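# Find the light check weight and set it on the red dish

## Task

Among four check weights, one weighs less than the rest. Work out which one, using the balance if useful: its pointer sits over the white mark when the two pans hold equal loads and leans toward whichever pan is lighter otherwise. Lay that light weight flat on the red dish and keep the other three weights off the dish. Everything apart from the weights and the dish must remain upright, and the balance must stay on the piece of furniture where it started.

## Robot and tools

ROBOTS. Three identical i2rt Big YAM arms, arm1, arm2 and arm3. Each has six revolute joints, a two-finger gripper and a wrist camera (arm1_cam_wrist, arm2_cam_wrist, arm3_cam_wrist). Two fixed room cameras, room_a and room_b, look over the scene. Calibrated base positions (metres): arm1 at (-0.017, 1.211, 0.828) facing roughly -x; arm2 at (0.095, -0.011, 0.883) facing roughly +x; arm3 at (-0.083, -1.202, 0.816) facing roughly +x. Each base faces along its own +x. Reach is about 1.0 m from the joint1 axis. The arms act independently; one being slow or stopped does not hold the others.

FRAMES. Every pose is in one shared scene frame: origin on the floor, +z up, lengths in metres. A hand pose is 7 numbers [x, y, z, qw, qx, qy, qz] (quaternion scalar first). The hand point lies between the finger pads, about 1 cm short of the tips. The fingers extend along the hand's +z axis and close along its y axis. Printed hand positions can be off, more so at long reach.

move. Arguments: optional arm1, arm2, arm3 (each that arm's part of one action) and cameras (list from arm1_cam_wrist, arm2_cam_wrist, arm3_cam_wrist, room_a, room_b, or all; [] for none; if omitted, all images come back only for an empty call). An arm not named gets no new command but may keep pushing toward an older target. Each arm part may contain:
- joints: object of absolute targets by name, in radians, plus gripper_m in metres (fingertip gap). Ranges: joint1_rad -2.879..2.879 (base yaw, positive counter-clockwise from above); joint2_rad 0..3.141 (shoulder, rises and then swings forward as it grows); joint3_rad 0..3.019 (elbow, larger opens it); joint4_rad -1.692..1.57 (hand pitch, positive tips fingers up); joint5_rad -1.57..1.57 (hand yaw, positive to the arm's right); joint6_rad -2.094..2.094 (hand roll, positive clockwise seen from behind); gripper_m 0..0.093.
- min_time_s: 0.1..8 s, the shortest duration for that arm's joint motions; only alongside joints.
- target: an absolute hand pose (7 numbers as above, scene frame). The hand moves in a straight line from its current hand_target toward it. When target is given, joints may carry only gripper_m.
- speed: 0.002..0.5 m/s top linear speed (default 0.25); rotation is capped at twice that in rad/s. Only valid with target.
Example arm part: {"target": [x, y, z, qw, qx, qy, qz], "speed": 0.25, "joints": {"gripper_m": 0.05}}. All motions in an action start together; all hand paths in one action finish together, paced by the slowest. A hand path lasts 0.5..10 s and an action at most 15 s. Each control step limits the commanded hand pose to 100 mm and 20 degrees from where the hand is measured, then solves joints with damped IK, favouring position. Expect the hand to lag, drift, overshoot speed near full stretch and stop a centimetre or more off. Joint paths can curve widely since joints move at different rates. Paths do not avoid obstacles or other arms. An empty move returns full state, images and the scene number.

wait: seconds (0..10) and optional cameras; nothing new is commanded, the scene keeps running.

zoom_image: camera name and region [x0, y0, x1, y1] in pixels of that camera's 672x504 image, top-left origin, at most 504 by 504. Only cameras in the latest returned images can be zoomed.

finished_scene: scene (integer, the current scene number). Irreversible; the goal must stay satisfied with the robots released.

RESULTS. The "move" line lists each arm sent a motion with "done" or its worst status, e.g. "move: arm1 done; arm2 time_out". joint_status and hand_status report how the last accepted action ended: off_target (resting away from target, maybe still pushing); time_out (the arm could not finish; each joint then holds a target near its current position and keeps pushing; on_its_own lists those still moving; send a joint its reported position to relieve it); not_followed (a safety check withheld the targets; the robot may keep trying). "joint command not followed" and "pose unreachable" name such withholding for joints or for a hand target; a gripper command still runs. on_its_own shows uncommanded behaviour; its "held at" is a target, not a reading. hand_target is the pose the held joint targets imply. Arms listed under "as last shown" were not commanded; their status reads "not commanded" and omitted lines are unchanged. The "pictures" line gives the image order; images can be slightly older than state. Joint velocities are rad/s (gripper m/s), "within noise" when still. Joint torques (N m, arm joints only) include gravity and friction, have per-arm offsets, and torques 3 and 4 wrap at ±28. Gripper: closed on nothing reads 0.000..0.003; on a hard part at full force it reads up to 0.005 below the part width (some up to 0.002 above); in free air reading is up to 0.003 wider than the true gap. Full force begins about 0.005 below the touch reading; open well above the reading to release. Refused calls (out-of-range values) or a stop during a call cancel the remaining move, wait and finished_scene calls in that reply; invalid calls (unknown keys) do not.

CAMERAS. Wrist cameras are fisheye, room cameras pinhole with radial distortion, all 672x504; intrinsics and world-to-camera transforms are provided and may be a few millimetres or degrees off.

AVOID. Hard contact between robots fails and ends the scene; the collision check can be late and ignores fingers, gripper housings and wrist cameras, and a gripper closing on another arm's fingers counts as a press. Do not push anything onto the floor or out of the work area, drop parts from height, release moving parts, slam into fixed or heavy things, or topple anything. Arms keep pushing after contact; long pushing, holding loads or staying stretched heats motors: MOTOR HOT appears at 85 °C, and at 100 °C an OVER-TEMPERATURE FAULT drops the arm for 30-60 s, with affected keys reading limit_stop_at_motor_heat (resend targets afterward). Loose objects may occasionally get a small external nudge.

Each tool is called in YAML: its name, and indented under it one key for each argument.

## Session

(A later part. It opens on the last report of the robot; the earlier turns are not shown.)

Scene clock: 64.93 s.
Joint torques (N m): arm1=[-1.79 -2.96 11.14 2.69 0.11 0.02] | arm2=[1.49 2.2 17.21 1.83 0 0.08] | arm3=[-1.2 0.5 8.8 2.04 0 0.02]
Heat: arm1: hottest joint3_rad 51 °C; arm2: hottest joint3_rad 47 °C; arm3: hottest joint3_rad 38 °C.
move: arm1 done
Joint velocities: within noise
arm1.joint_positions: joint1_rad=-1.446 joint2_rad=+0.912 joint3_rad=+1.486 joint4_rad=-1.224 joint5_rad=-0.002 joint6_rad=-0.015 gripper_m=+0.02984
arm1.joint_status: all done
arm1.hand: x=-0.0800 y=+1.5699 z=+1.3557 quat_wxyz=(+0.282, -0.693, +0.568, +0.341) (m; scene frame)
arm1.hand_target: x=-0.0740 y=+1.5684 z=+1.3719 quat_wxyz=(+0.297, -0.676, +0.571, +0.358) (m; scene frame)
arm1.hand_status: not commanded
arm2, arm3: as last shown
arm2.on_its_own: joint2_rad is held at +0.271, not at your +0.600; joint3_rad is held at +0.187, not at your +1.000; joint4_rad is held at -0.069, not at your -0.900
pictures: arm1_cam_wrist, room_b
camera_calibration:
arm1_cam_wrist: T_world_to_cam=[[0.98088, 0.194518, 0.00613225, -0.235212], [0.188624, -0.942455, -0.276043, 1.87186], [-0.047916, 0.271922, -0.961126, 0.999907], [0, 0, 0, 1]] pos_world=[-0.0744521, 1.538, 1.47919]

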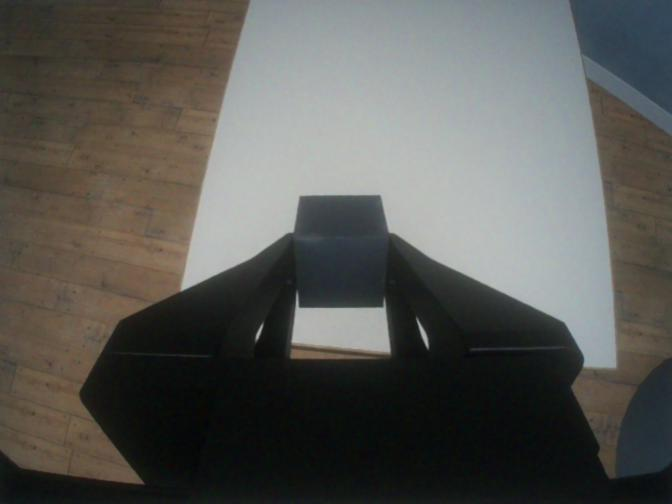

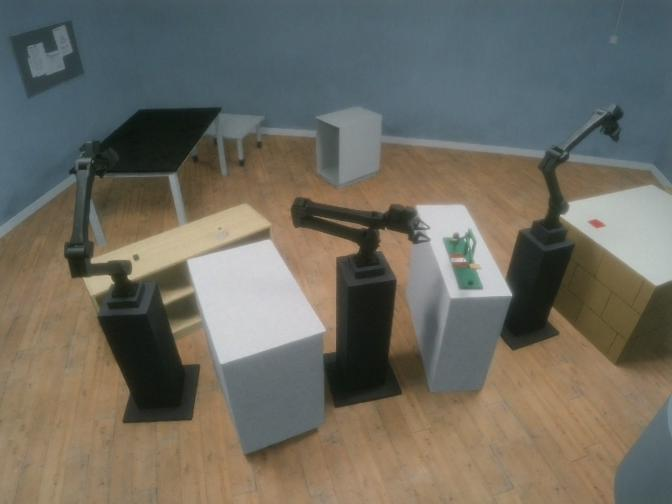

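move:
  arm1: {"target":[0.04,1.66,1.0,0.100,-0.729,0.669,0.109],"speed":0.35}
  cameras: ["arm1_cam_wrist"]

Scene clock: 67.27 s.
Joint torques (N m): arm1=[-0.79 -8.29 12.11 1.31 0.09 -0.25] | arm2=[1.67 2.37 17.18 1.78 -0.02 0.09] | arm3=[-1.2 0.32 8.79 2.1 0 0.01]
Heat: arm1: hottest joint3_rad 51 °C; arm2: hottest joint3_rad 49 °C; arm3: hottest joint3_rad 38 °C.
move: arm1 off_target
Joint velocities: within noise
arm1.joint_positions: joint1_rad=-1.766 joint2_rad=+1.371 joint3_rad=+1.063 joint4_rad=-1.015 joint5_rad=-0.063 joint6_rad=-0.209 gripper_m=+0.02984
arm1.joint_status: not commanded
arm1.hand: x=+0.0324 y=+1.6474 z=+0.9850 quat_wxyz=(+0.079, -0.730, +0.672, +0.097) (m; scene frame)
arm1.hand_target: x=+0.0399 y=+1.6594 z=+1.0002 quat_wxyz=(+0.100, -0.729, +0.669, +0.109) (m; scene frame)
arm1.hand_status: off_target (0.021 m and 2.8 deg from the pose sent, 0.386 m and 36.1 deg at the start)
arm2, arm3: as last shown
arm2.on_its_own: joint2_rad is held at +0.271, not at your +0.600; joint3_rad is held at +0.187, not at your +1.000; joint4_rad is held at -0.069, not at your -0.900
pictures: arm1_cam_wrist
camera_calibration:
arm1_cam_wrist: T_world_to_cam=[[0.996263, 0.0853736, -0.013113, -0.160034], [0.0840018, -0.922321, 0.377184, 1.1482], [0.0201072, -0.376876, -0.926045, 1.65988], [0, 0, 0, 1]] pos_world=[0.0296095, 1.69824, 1.10194]

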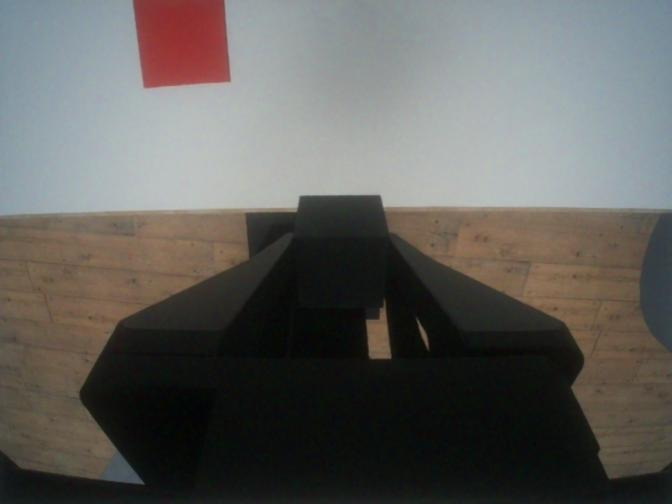

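move:
  arm1: {"target":[-0.105,1.66,0.88,0.100,-0.729,0.669,0.109],"speed":0.3}
  cameras: ["arm1_cam_wrist","room_a","room_b"]

zoom_image:
  camera: "room_a"
  region: [90, 250, 210, 370]

zoom_image:
  camera: "room_b"
  region: [540, 160, 660, 280]

Scene clock: 69.23 s.
Joint torques (N m): arm1=[0.26 -8.41 9.73 1.43 0.22 0.03] | arm2=[1.32 2.26 17.18 1.83 -0.01 0.1] | arm3=[-1.14 0.44 8.79 2.06 -0.01 0.02]
Heat: arm1: hottest joint3_rad 50 °C; arm2: hottest joint3_rad 49 °C; arm3: hottest joint3_rad 38 °C.
move: arm1 off_target
Joint velocities: within noise
arm1.joint_positions: joint1_rad=-1.427 joint2_rad=+1.521 joint3_rad=+0.890 joint4_rad=-0.670 joint5_rad=+0.041 joint6_rad=+0.104 gripper_m=+0.02984
arm1.joint_status: not commanded
arm1.hand: x=-0.0993 y=+1.6490 z=+0.8744 quat_wxyz=(+0.092, -0.733, +0.667, +0.097) (m; scene frame)
arm1.hand_target: x=-0.1050 y=+1.6598 z=+0.8803 quat_wxyz=(+0.100, -0.729, +0.669, +0.109) (m; scene frame)
arm1.hand_status: off_target (0.014 m and 1.7 deg from the pose sent, 0.173 m and 2.8 deg at the start)
arm2, arm3: as last shown
arm2.on_its_own: joint2_rad is held at +0.271, not at your +0.600; joint3_rad is held at +0.187, not at your +1.000; joint4_rad is held at -0.069, not at your -0.900
pictures: arm1_cam_wrist, room_a, room_b
camera_calibration:
arm1_cam_wrist: T_world_to_cam=[[0.99554, 0.094054, 0.00734852, -0.0626948], [0.0850526, -0.928503, 0.361452, 1.22649], [0.0408191, -0.359215, -0.932362, 1.53924], [0, 0, 0, 1]] pos_world=[-0.104731, 1.69761, 0.992269]

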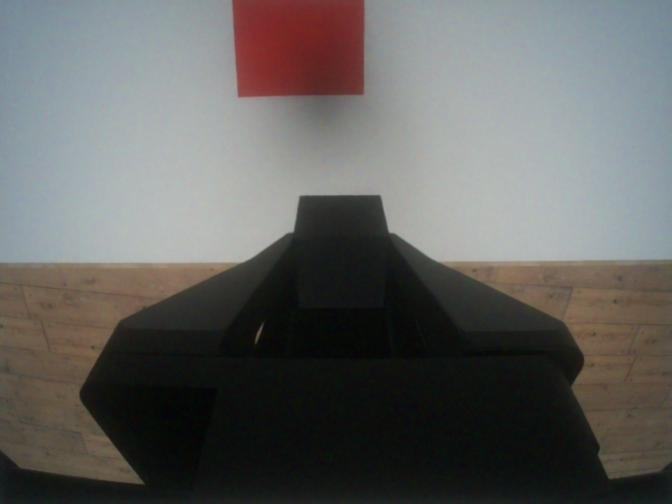

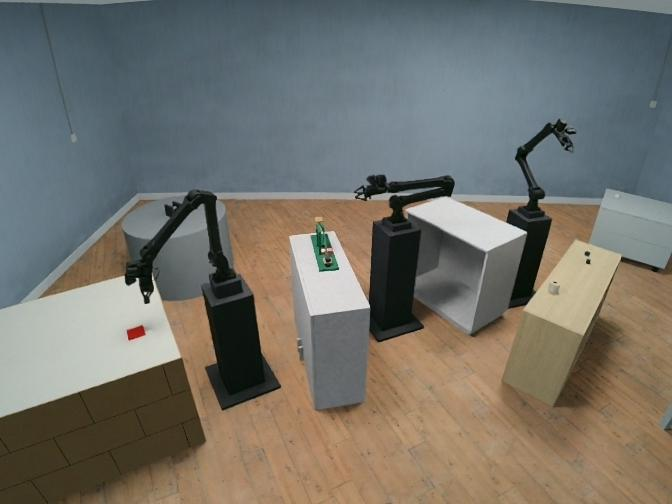

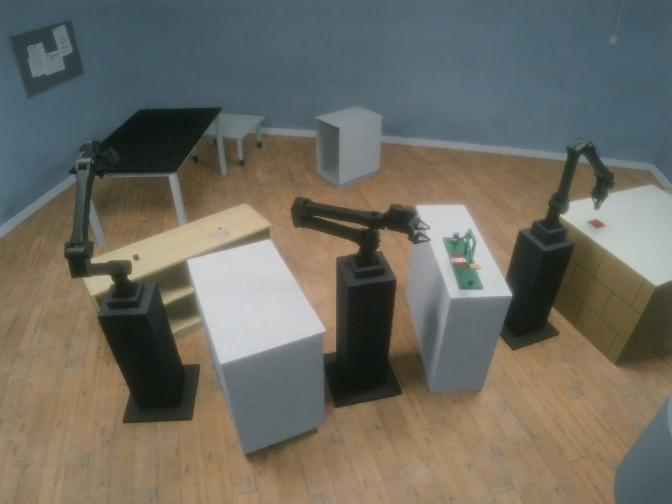

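Scaled by 4.200 from the camera's 672x504 image, which has a finer 960x720 frame.

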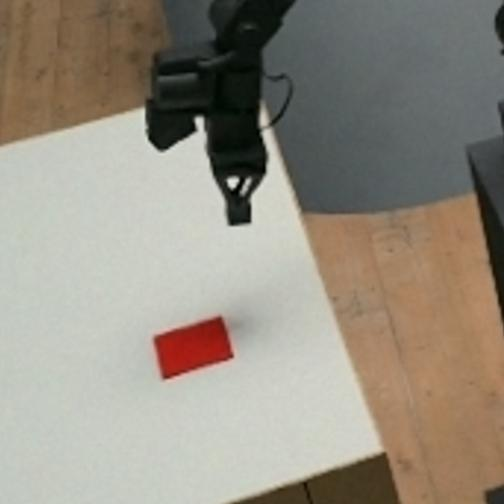

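Scaled by 4.200 from the camera's 672x504 image, which has a finer 960x720 frame.

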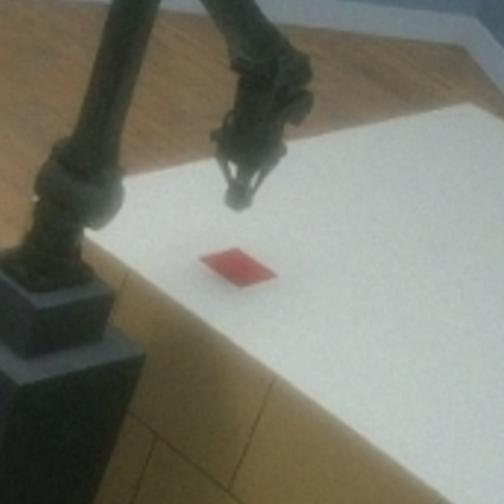

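move:
  arm1: {"target":[-0.139,1.760,0.80,0.100,-0.729,0.669,0.109],"speed":0.25}
  cameras: ["arm1_cam_wrist","room_a","room_b"]

zoom_image:
  camera: "room_a"
  region: [90, 270, 190, 370]

zoom_image:
  camera: "room_b"
  region: [550, 170, 650, 270]

Scene clock: 71.27 s.
Joint torques (N m): arm1=[0.38 -11.16 11.58 1.37 0.18 0.04] | arm2=[1.26 2.32 17.24 1.78 -0.03 0.09] | arm3=[-1.2 0.44 8.79 2.06 -0.01 0.01]
Heat: arm1: hottest joint3_rad 50 °C; arm2: hottest joint3_rad 50 °C; arm3: hottest joint3_rad 38 °C.
move: arm1 off_target
Joint velocities: within noise
arm1.joint_positions: joint1_rad=-1.409 joint2_rad=+1.882 joint3_rad=+1.105 joint4_rad=-0.547 joint5_rad=+0.047 joint6_rad=+0.127 gripper_m=+0.02984
arm1.joint_status: not commanded
arm1.hand: x=-0.1268 y=+1.7349 z=+0.7885 quat_wxyz=(+0.086, -0.732, +0.670, +0.088) (m; scene frame)
arm1.hand_target: x=-0.1389 y=+1.7587 z=+0.8008 quat_wxyz=(+0.100, -0.729, +0.669, +0.109) (m; scene frame)
arm1.hand_status: off_target (0.030 m and 2.9 deg from the pose sent, 0.139 m and 1.7 deg at the start)
arm2, arm3: as last shown
arm2.on_its_own: joint2_rad is held at +0.271, not at your +0.600; joint3_rad is held at +0.187, not at your +1.000; joint4_rad is held at -0.069, not at your -0.900
pictures: arm1_cam_wrist, room_a, room_b
camera_calibration:
arm1_cam_wrist: T_world_to_cam=[[0.995909, 0.0897802, 0.0101932, -0.0374989], [0.0791153, -0.920932, 0.381608, 1.30997], [0.0436481, -0.379241, -0.924268, 1.51985], [0, 0, 0, 1]] pos_world=[-0.132631, 1.78615, 0.905235]

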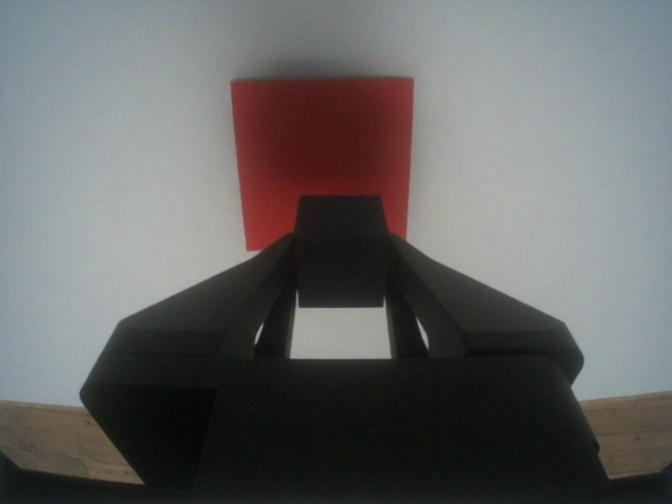

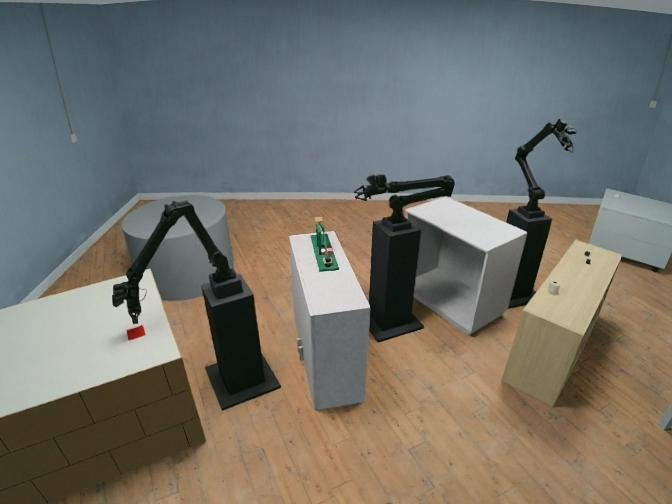

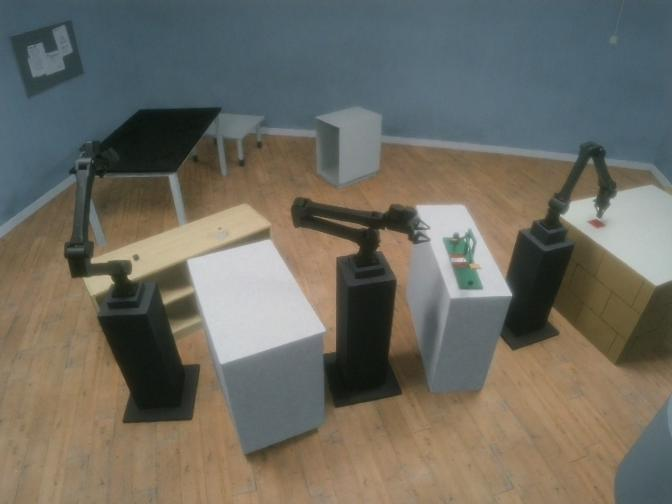

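Scaled by 5.040 from the camera's 672x504 image, which has a finer 960x720 frame.

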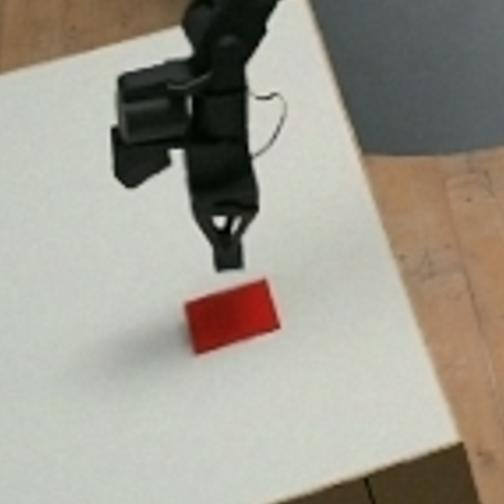

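Scaled by 5.040 from the camera's 672x504 image, which has a finer 960x720 frame.

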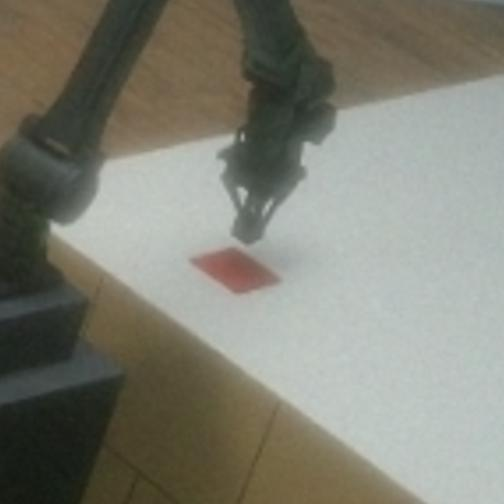

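move:
  arm1: {"target":[-0.148,1.777,0.745,0.100,-0.729,0.669,0.109],"speed":0.12}
  cameras: ["arm1_cam_wrist","room_a","room_b"]

zoom_image:
  camera: "room_a"
  region: [100, 290, 170, 360]

zoom_image:
  camera: "room_b"
  region: [560, 180, 630, 250]

Scene clock: 72.77 s.
Joint torques (N m): arm1=[0.85 -12.51 10.58 1.44 0.18 0.02] | arm2=[1.55 2.32 17.18 1.77 0 0.08] | arm3=[-1.2 0.44 8.77 2.11 -0.01 0.02]
Heat: arm1: hottest joint3_rad 50 °C; arm2: hottest joint3_rad 51 °C; arm3: hottest joint3_rad 38 °C.
move: arm1 off_target
Joint velocities: within noise
arm1.joint_positions: joint1_rad=-1.402 joint2_rad=+2.021 joint3_rad=+1.152 joint4_rad=-0.453 joint5_rad=+0.050 joint6_rad=+0.135 gripper_m=+0.02984
arm1.joint_status: not commanded
arm1.hand: x=-0.1349 y=+1.7537 z=+0.7364 quat_wxyz=(+0.087, -0.732, +0.670, +0.089) (m; scene frame)
arm1.hand_target: x=-0.1480 y=+1.7758 z=+0.7459 quat_wxyz=(+0.100, -0.729, +0.669, +0.109) (m; scene frame)
arm1.hand_status: off_target (0.028 m and 2.8 deg from the pose sent, 0.064 m and 2.9 deg at the start)
arm2: as last shown
arm2.on_its_own: joint2_rad is held at +0.271, not at your +0.600; joint3_rad is held at +0.187, not at your +1.000; joint4_rad is held at -0.069, not at your -0.900
arm3.joint_positions: joint1_rad=-0.065 joint2_rad=+0.649 joint3_rad=+1.390 joint4_rad=-1.161 joint5_rad=-0.034 joint6_rad=-0.702 gripper_m=+0.09396
arm3.joint_status: not commanded
arm3.hand: x=-0.3410 y=-1.1470 z=+1.3892 quat_wxyz=(-0.236, +0.811, +0.203, -0.495) (m; scene frame)
arm3.hand_target: x=-0.3379 y=-1.1478 z=+1.4005 quat_wxyz=(-0.241, +0.805, +0.201, -0.504) (m; scene frame)
arm3.hand_status: not commanded
pictures: arm1_cam_wrist, room_a, room_b
camera_calibration:
arm1_cam_wrist: T_world_to_cam=[[0.996057, 0.0880594, 0.0107946, -0.0280434], [0.0774179, -0.922149, 0.37901, 1.35152], [0.0433296, -0.37668, -0.92533, 1.47545], [0, 0, 0, 1]] pos_world=[-0.140629, 1.80454, 0.853339]

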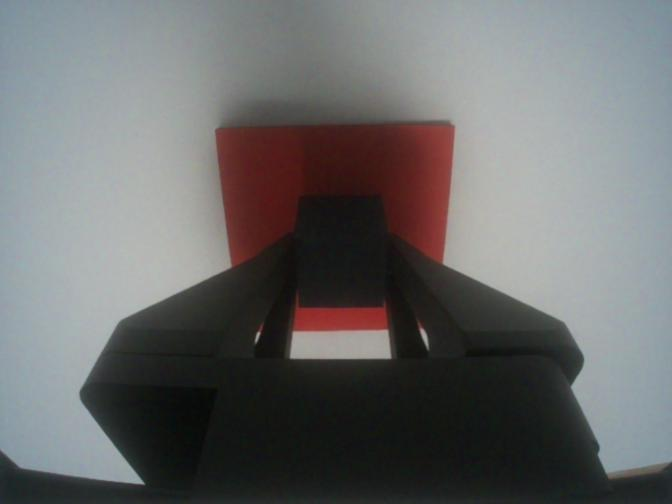

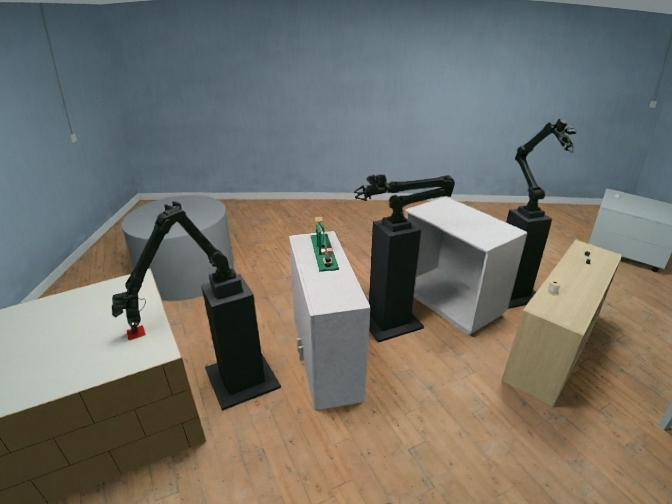

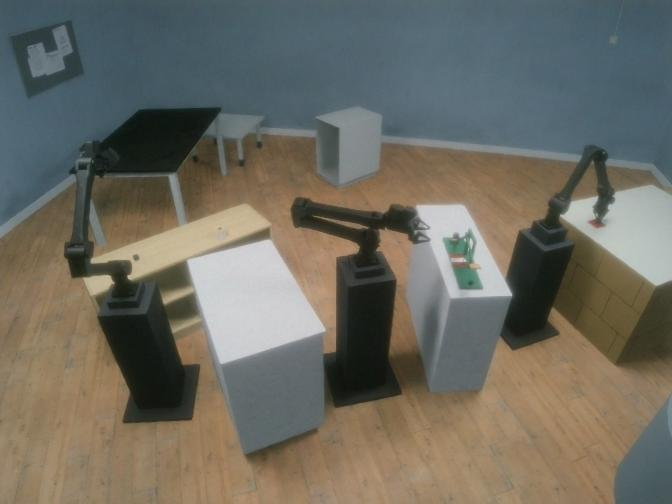

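Scaled by 7.200 from the camera's 672x504 image, which has a finer 960x720 frame.

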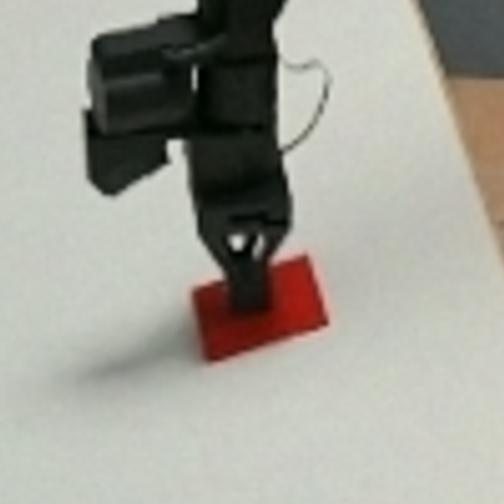

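Scaled by 7.200 from the camera's 672x504 image, which has a finer 960x720 frame.

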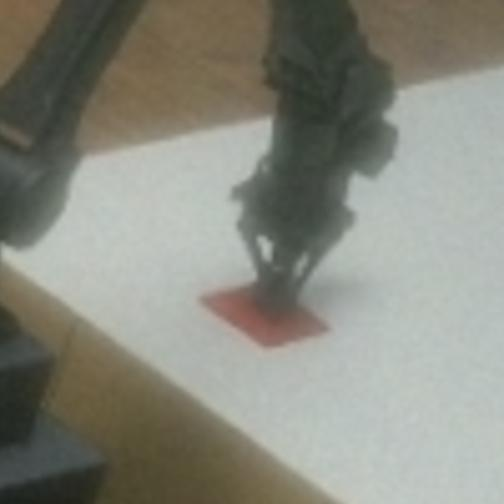

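move:
  arm1: {"target":[-0.148,1.777,0.732,0.100,-0.729,0.669,0.109],"speed":0.05}

move:
  arm1: {"target":[-0.148,1.777,0.725,0.100,-0.729,0.669,0.109],"speed":0.05}
  cameras: ["arm1_cam_wrist","room_a"]

zoom_image:
  camera: "room_a"
  region: [100, 290, 170, 360]

Scene clock: 73.97 s.
Joint torques (N m): arm1=[1.03 -11.34 10.29 2.06 0.19 0.05] | arm2=[1.38 2.26 17.25 1.8 -0.04 0.11] | arm3=[-1.14 0.44 8.81 2.09 -0.01 0.01]
Heat: arm1: hottest joint3_rad 50 °C; arm2: hottest joint3_rad 51 °C; arm3: hottest joint3_rad 38 °C.
move: arm1 off_target
Joint velocities: within noise
arm1.joint_positions: joint1_rad=-1.402 joint2_rad=+2.026 joint3_rad=+1.152 joint4_rad=-0.442 joint5_rad=+0.050 joint6_rad=+0.135 gripper_m=+0.02984
arm1.joint_status: not commanded
arm1.hand: x=-0.1352 y=+1.7552 z=+0.7343 quat_wxyz=(+0.089, -0.731, +0.670, +0.091) (m; scene frame)
arm1.hand_target: x=-0.1479 y=+1.7756 z=+0.7329 quat_wxyz=(+0.100, -0.729, +0.669, +0.109) (m; scene frame)
arm1.hand_status: off_target (0.025 m and 2.4 deg from the pose sent, 0.027 m and 2.8 deg at the start)
arm2, arm3: as last shown
arm2.on_its_own: joint2_rad is held at +0.271, not at your +0.600; joint3_rad is held at +0.187, not at your +1.000; joint4_rad is held at -0.069, not at your -0.900
pictures: none

Scene clock: 74.93 s.
Joint torques (N m): arm1=[1.03 -10.52 10.33 2.15 0.16 0] | arm2=[1.44 2.2 17.24 1.78 -0.01 0.09] | arm3=[-1.14 0.38 8.8 2.04 -0.01 0.01]
Heat: arm1: hottest joint3_rad 50 °C; arm2: hottest joint3_rad 52 °C; arm3: hottest joint3_rad 38 °C.
move: arm1 off_target
Joint velocities: within noise
arm1.joint_positions: joint1_rad=-1.402 joint2_rad=+2.028 joint3_rad=+1.152 joint4_rad=-0.429 joint5_rad=+0.050 joint6_rad=+0.135 gripper_m=+0.02984
arm1.joint_status: not commanded
arm1.hand: x=-0.1358 y=+1.7578 z=+0.7339 quat_wxyz=(+0.091, -0.731, +0.670, +0.096) (m; scene frame)
arm1.hand_target: x=-0.1479 y=+1.7755 z=+0.7258 quat_wxyz=(+0.100, -0.729, +0.669, +0.109) (m; scene frame)
arm1.hand_status: off_target (0.024 m and 1.8 deg from the pose sent, 0.027 m and 2.4 deg at the start)
arm2, arm3: as last shown
arm2.on_its_own: joint2_rad is held at +0.271, not at your +0.600; joint3_rad is held at +0.187, not at your +1.000; joint4_rad is held at -0.069, not at your -0.900
pictures: arm1_cam_wrist, room_a
camera_calibration:
arm1_cam_wrist: T_world_to_cam=[[0.9961, 0.0878257, 0.00841339, -0.0252675], [0.0787685, -0.92821, 0.363624, 1.37848], [0.0397449, -0.361543, -0.931508, 1.45205], [0, 0, 0, 1]] pos_world=[-0.141124, 1.80672, 0.851565]

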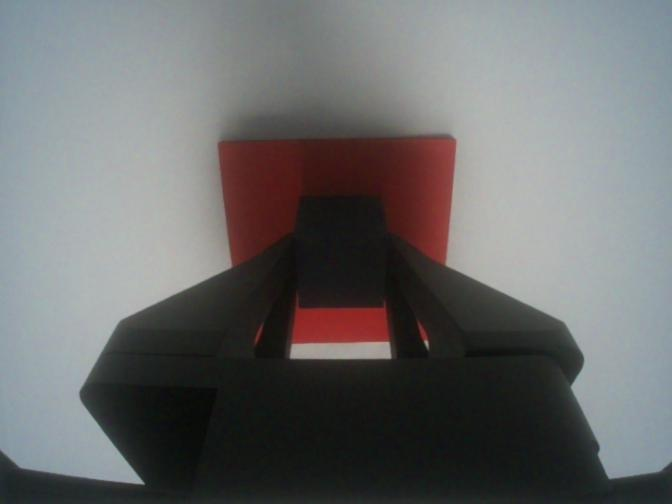

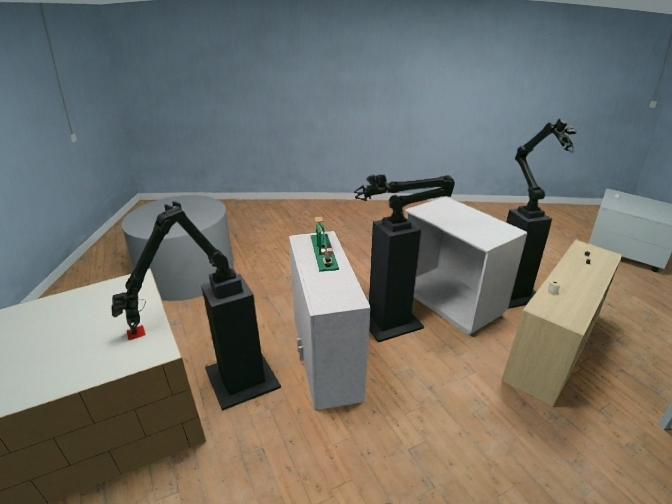

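Scaled by 7.200 from the camera's 672x504 image, which has a finer 960x720 frame.

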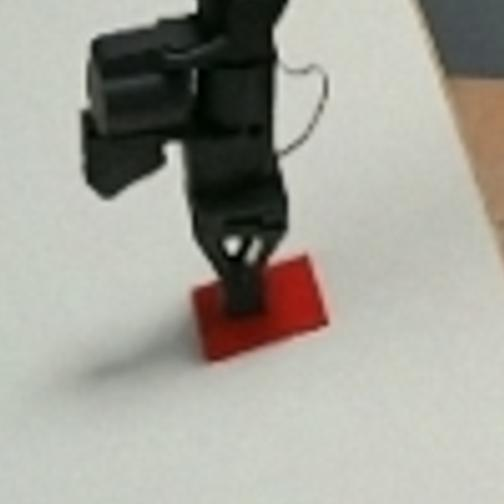

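move:
  arm1: {"target":[-0.142,1.768,0.712,0.100,-0.729,0.669,0.109],"speed":0.05}
  cameras: ["arm1_cam_wrist","room_b"]

zoom_image:
  camera: "room_b"
  region: [570, 190, 630, 250]

Scene clock: 76.13 s.
Joint torques (N m): arm1=[0.62 -9.99 7.47 2.41 0.13 -0.04] | arm2=[1.49 2.32 17.2 1.8 -0.02 0.1] | arm3=[-1.26 0.5 8.76 2.1 -0.01 0.02]
Heat: arm1: hottest joint3_rad 49 °C; arm2: hottest joint3_rad 52 °C; arm3: hottest joint3_rad 38 °C.
move: arm1 off_target
Joint velocities: within noise
arm1.joint_positions: joint1_rad=-1.402 joint2_rad=+2.033 joint3_rad=+1.152 joint4_rad=-0.389 joint5_rad=+0.050 joint6_rad=+0.135 gripper_m=+0.02984
arm1.joint_status: not commanded
arm1.hand: x=-0.1378 y=+1.7660 z=+0.7341 quat_wxyz=(+0.101, -0.729, +0.668, +0.110) (m; scene frame)
arm1.hand_target: x=-0.1417 y=+1.7667 z=+0.7127 quat_wxyz=(+0.100, -0.729, +0.669, +0.109) (m; scene frame)
arm1.hand_status: off_target (0.023 m and 0.2 deg from the pose sent, 0.025 m and 1.8 deg at the start)
arm2.joint_positions: joint1_rad=-1.938 joint2_rad=+0.266 joint3_rad=+0.128 joint4_rad=-0.063 joint5_rad=-0.016 joint6_rad=+0.008 gripper_m=+0.09398
arm2.joint_status: not commanded
arm2.on_its_own: joint2_rad is held at +0.271, not at your +0.600; joint3_rad is held at +0.187, not at your +1.000; joint4_rad is held at -0.069, not at your -0.900
arm2.hand: x=+0.2122 y=+0.2573 z=+1.0807 quat_wxyz=(-0.529, +0.421, -0.645, -0.356) (m; scene frame)
arm2.hand_target: x=+0.2143 y=+0.2615 z=+1.1151 quat_wxyz=(-0.545, +0.412, -0.632, -0.366) (m; scene frame)
arm2.hand_status: not commanded
arm3: as last shown
pictures: arm1_cam_wrist, room_b
camera_calibration:
arm1_cam_wrist: T_world_to_cam=[[0.996173, 0.0873308, 0.00347332, -0.0195412], [0.0812622, -0.940115, 0.331029, 1.43147], [0.0321744, -0.32948, -0.943614, 1.40651], [0, 0, 0, 1]] pos_world=[-0.142111, 1.81087, 0.853418]

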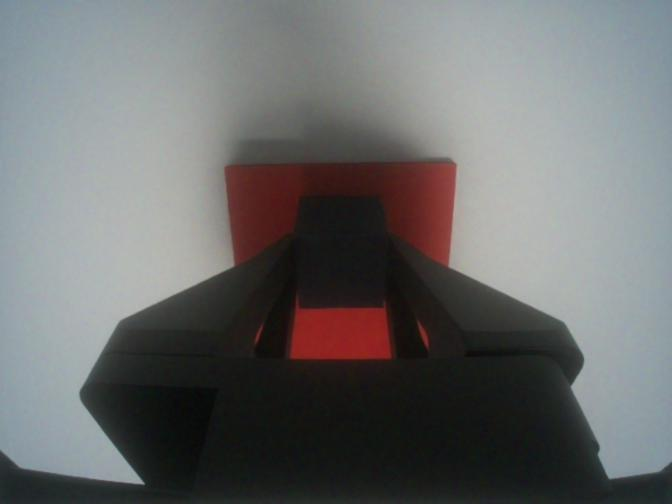

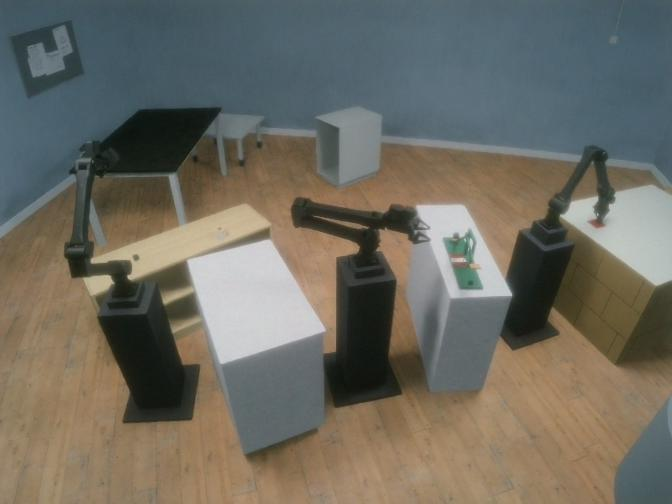

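Scaled by 8.400 from the camera's 672x504 image, which has a finer 960x720 frame.

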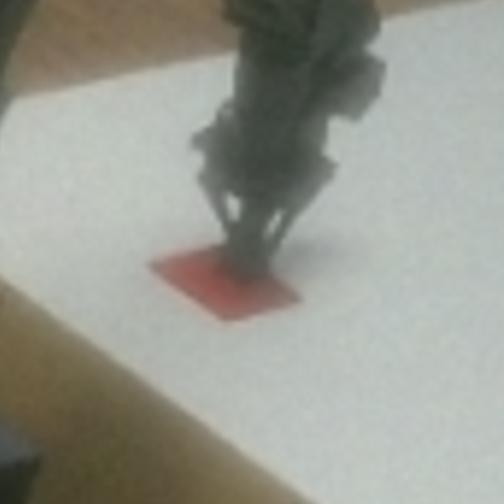

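move:
  arm1: {"joints":{"gripper_m":0.05},"min_time_s":1.0}
  cameras: ["arm1_cam_wrist","room_b"]

zoom_image:
  camera: "room_b"
  region: [570, 190, 630, 250]

Scene clock: 77.10 s.
Joint torques (N m): arm1=[0.03 -13.39 7.15 1.13 0.13 -0.04] | arm2=[1.32 2.32 17.22 1.83 -0.02 0.08] | arm3=[-1.08 0.5 8.79 2.09 -0.01 0.01]
Heat: arm1: hottest joint3_rad 49 °C; arm2: hottest joint3_rad 53 °C; arm3: hottest joint3_rad 38 °C.
move: arm1 done
Joint velocities: within noise
arm1.joint_positions: joint1_rad=-1.402 joint2_rad=+2.075 joint3_rad=+1.152 joint4_rad=-0.363 joint5_rad=+0.050 joint6_rad=+0.136 gripper_m=+0.04992
arm1.joint_status: all done
arm1.hand: x=-0.1371 y=+1.7624 z=+0.7133 quat_wxyz=(+0.097, -0.729, +0.669, +0.104) (m; scene frame)
arm1.hand_target: x=-0.1417 y=+1.7668 z=+0.7127 quat_wxyz=(+0.100, -0.729, +0.669, +0.109) (m; scene frame)
arm1.hand_status: not commanded
arm2, arm3: as last shown
arm2.on_its_own: joint2_rad is held at +0.271, not at your +0.600; joint3_rad is held at +0.187, not at your +1.000; joint4_rad is held at -0.069, not at your -0.900
pictures: arm1_cam_wrist, room_b
camera_calibration:
arm1_cam_wrist: T_world_to_cam=[[0.996213, 0.0867691, 0.00551894, -0.0202864], [0.0795206, -0.934979, 0.345676, 1.41514], [0.035154, -0.343928, -0.938338, 1.40787], [0, 0, 0, 1]] pos_world=[-0.141815, 1.80909, 0.831994]

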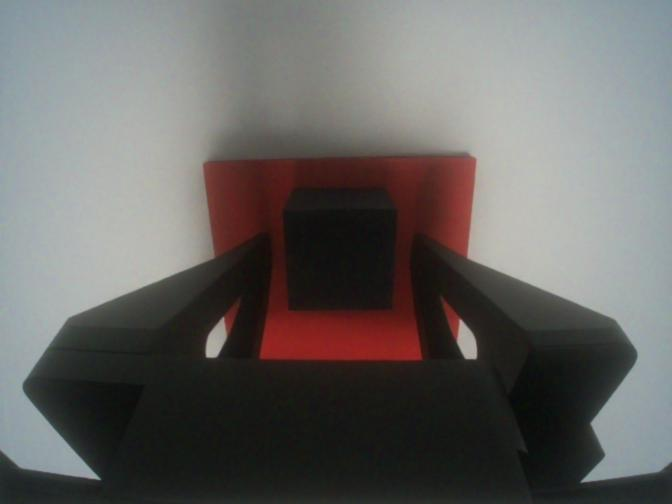

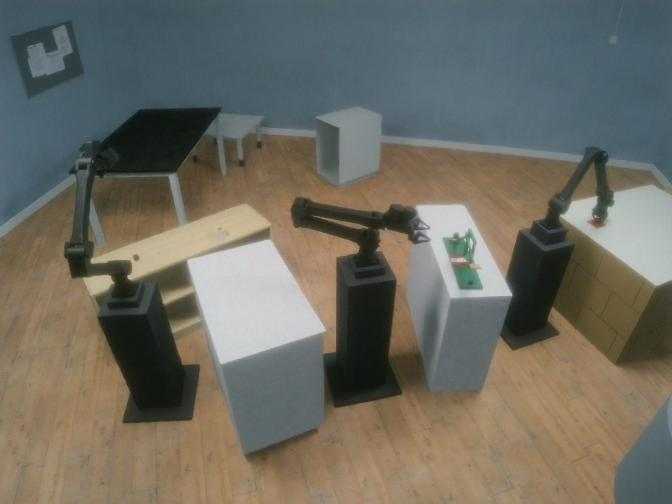

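Scaled by 8.400 from the camera's 672x504 image, which has a finer 960x720 frame.

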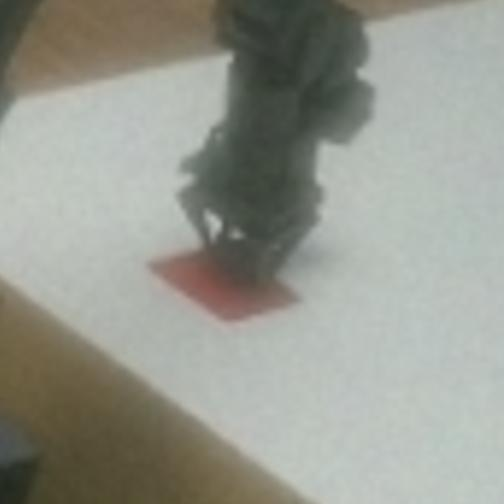

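move:
  arm1: {"target":[-0.14,1.765,0.90,0.100,-0.729,0.669,0.109],"speed":0.2}
  cameras: ["arm1_cam_wrist","room_b","arm2_cam_wrist"]

zoom_image:
  camera: "room_b"
  region: [410, 190, 630, 310]

Scene clock: 79.03 s.
Joint torques (N m): arm1=[0.44 -13.86 12.45 0.49 0.14 -0.03] | arm2=[1.32 2.26 17.2 1.83 -0.02 0.09] | arm3=[-1.2 0.5 8.8 2.07 -0.02 0.01]
Heat: arm1: hottest joint3_rad 49 °C; arm2: hottest joint3_rad 53 °C; arm3: hottest joint3_rad 39 °C.
move: arm1 off_target
Joint velocities: within noise
arm1.joint_positions: joint1_rad=-1.402 joint2_rad=+1.767 joint3_rad=+1.215 joint4_rad=-0.775 joint5_rad=+0.050 joint6_rad=+0.136 gripper_m=+0.04993
arm1.joint_status: not commanded
arm1.hand: x=-0.1321 y=+1.7465 z=+0.8744 quat_wxyz=(+0.085, -0.732, +0.671, +0.087) (m; scene frame)
arm1.hand_target: x=-0.1399 y=+1.7640 z=+0.9005 quat_wxyz=(+0.100, -0.729, +0.669, +0.109) (m; scene frame)
arm1.hand_status: off_target (0.033 m and 3.1 deg from the pose sent, 0.187 m and 0.7 deg at the start)
arm2, arm3: as last shown
arm2.on_its_own: joint2_rad is held at +0.271, not at your +0.600; joint3_rad is held at +0.187, not at your +1.000; joint4_rad is held at -0.069, not at your -0.900
pictures: arm1_cam_wrist, arm2_cam_wrist, room_b
camera_calibration:
arm1_cam_wrist: T_world_to_cam=[[0.996104, 0.0874463, 0.0113773, -0.0311067], [0.0764126, -0.920329, 0.383608, 1.28508], [0.0440159, -0.381244, -0.923426, 1.60667], [0, 0, 0, 1]] pos_world=[-0.13793, 1.79795, 0.991031]
arm2_cam_wrist: T_world_to_cam=[[0.922362, -0.386156, -0.011453, -0.0827559], [-0.286546, -0.663951, -0.690696, 0.983254], [0.259112, 0.640353, -0.723055, 0.68575], [0, 0, 0, 1]] pos_world=[0.180392, 0.181753, 1.17402]

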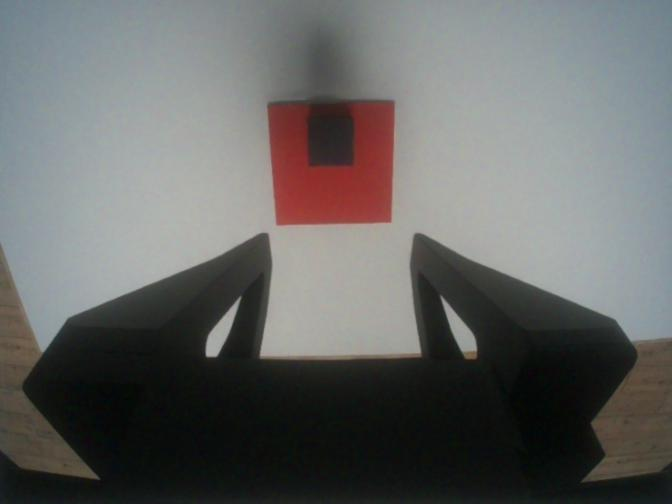

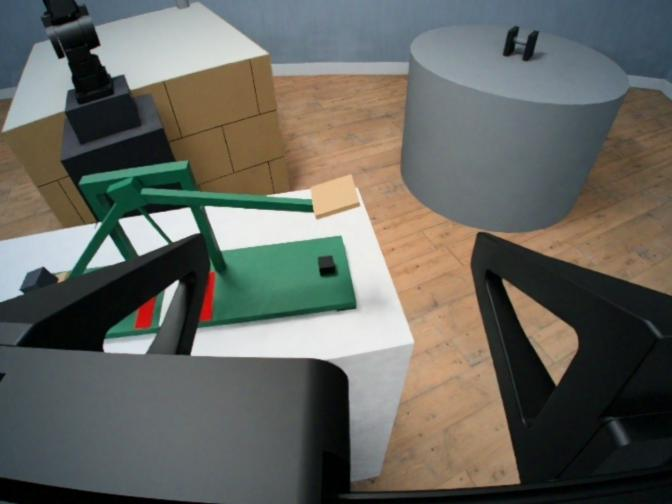

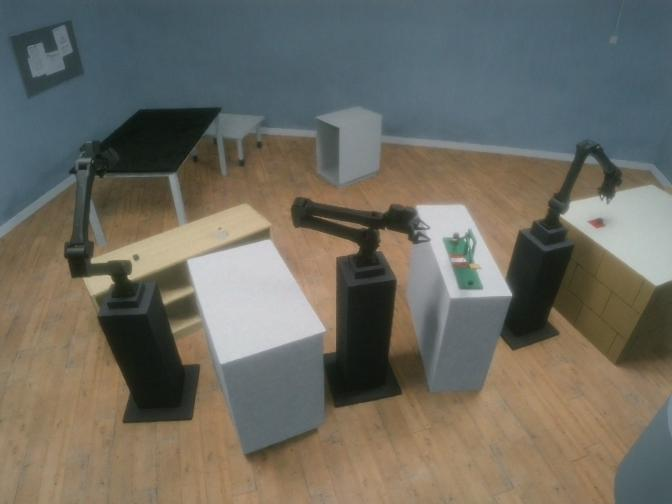

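Scaled by 2.291 from the camera's 672x504 image, which has a finer 960x720 frame.

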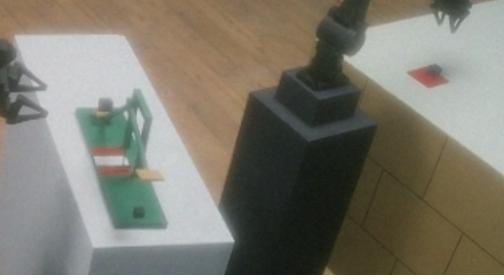

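finished_scene:
  scene: 1

The scene is finished: the task was done.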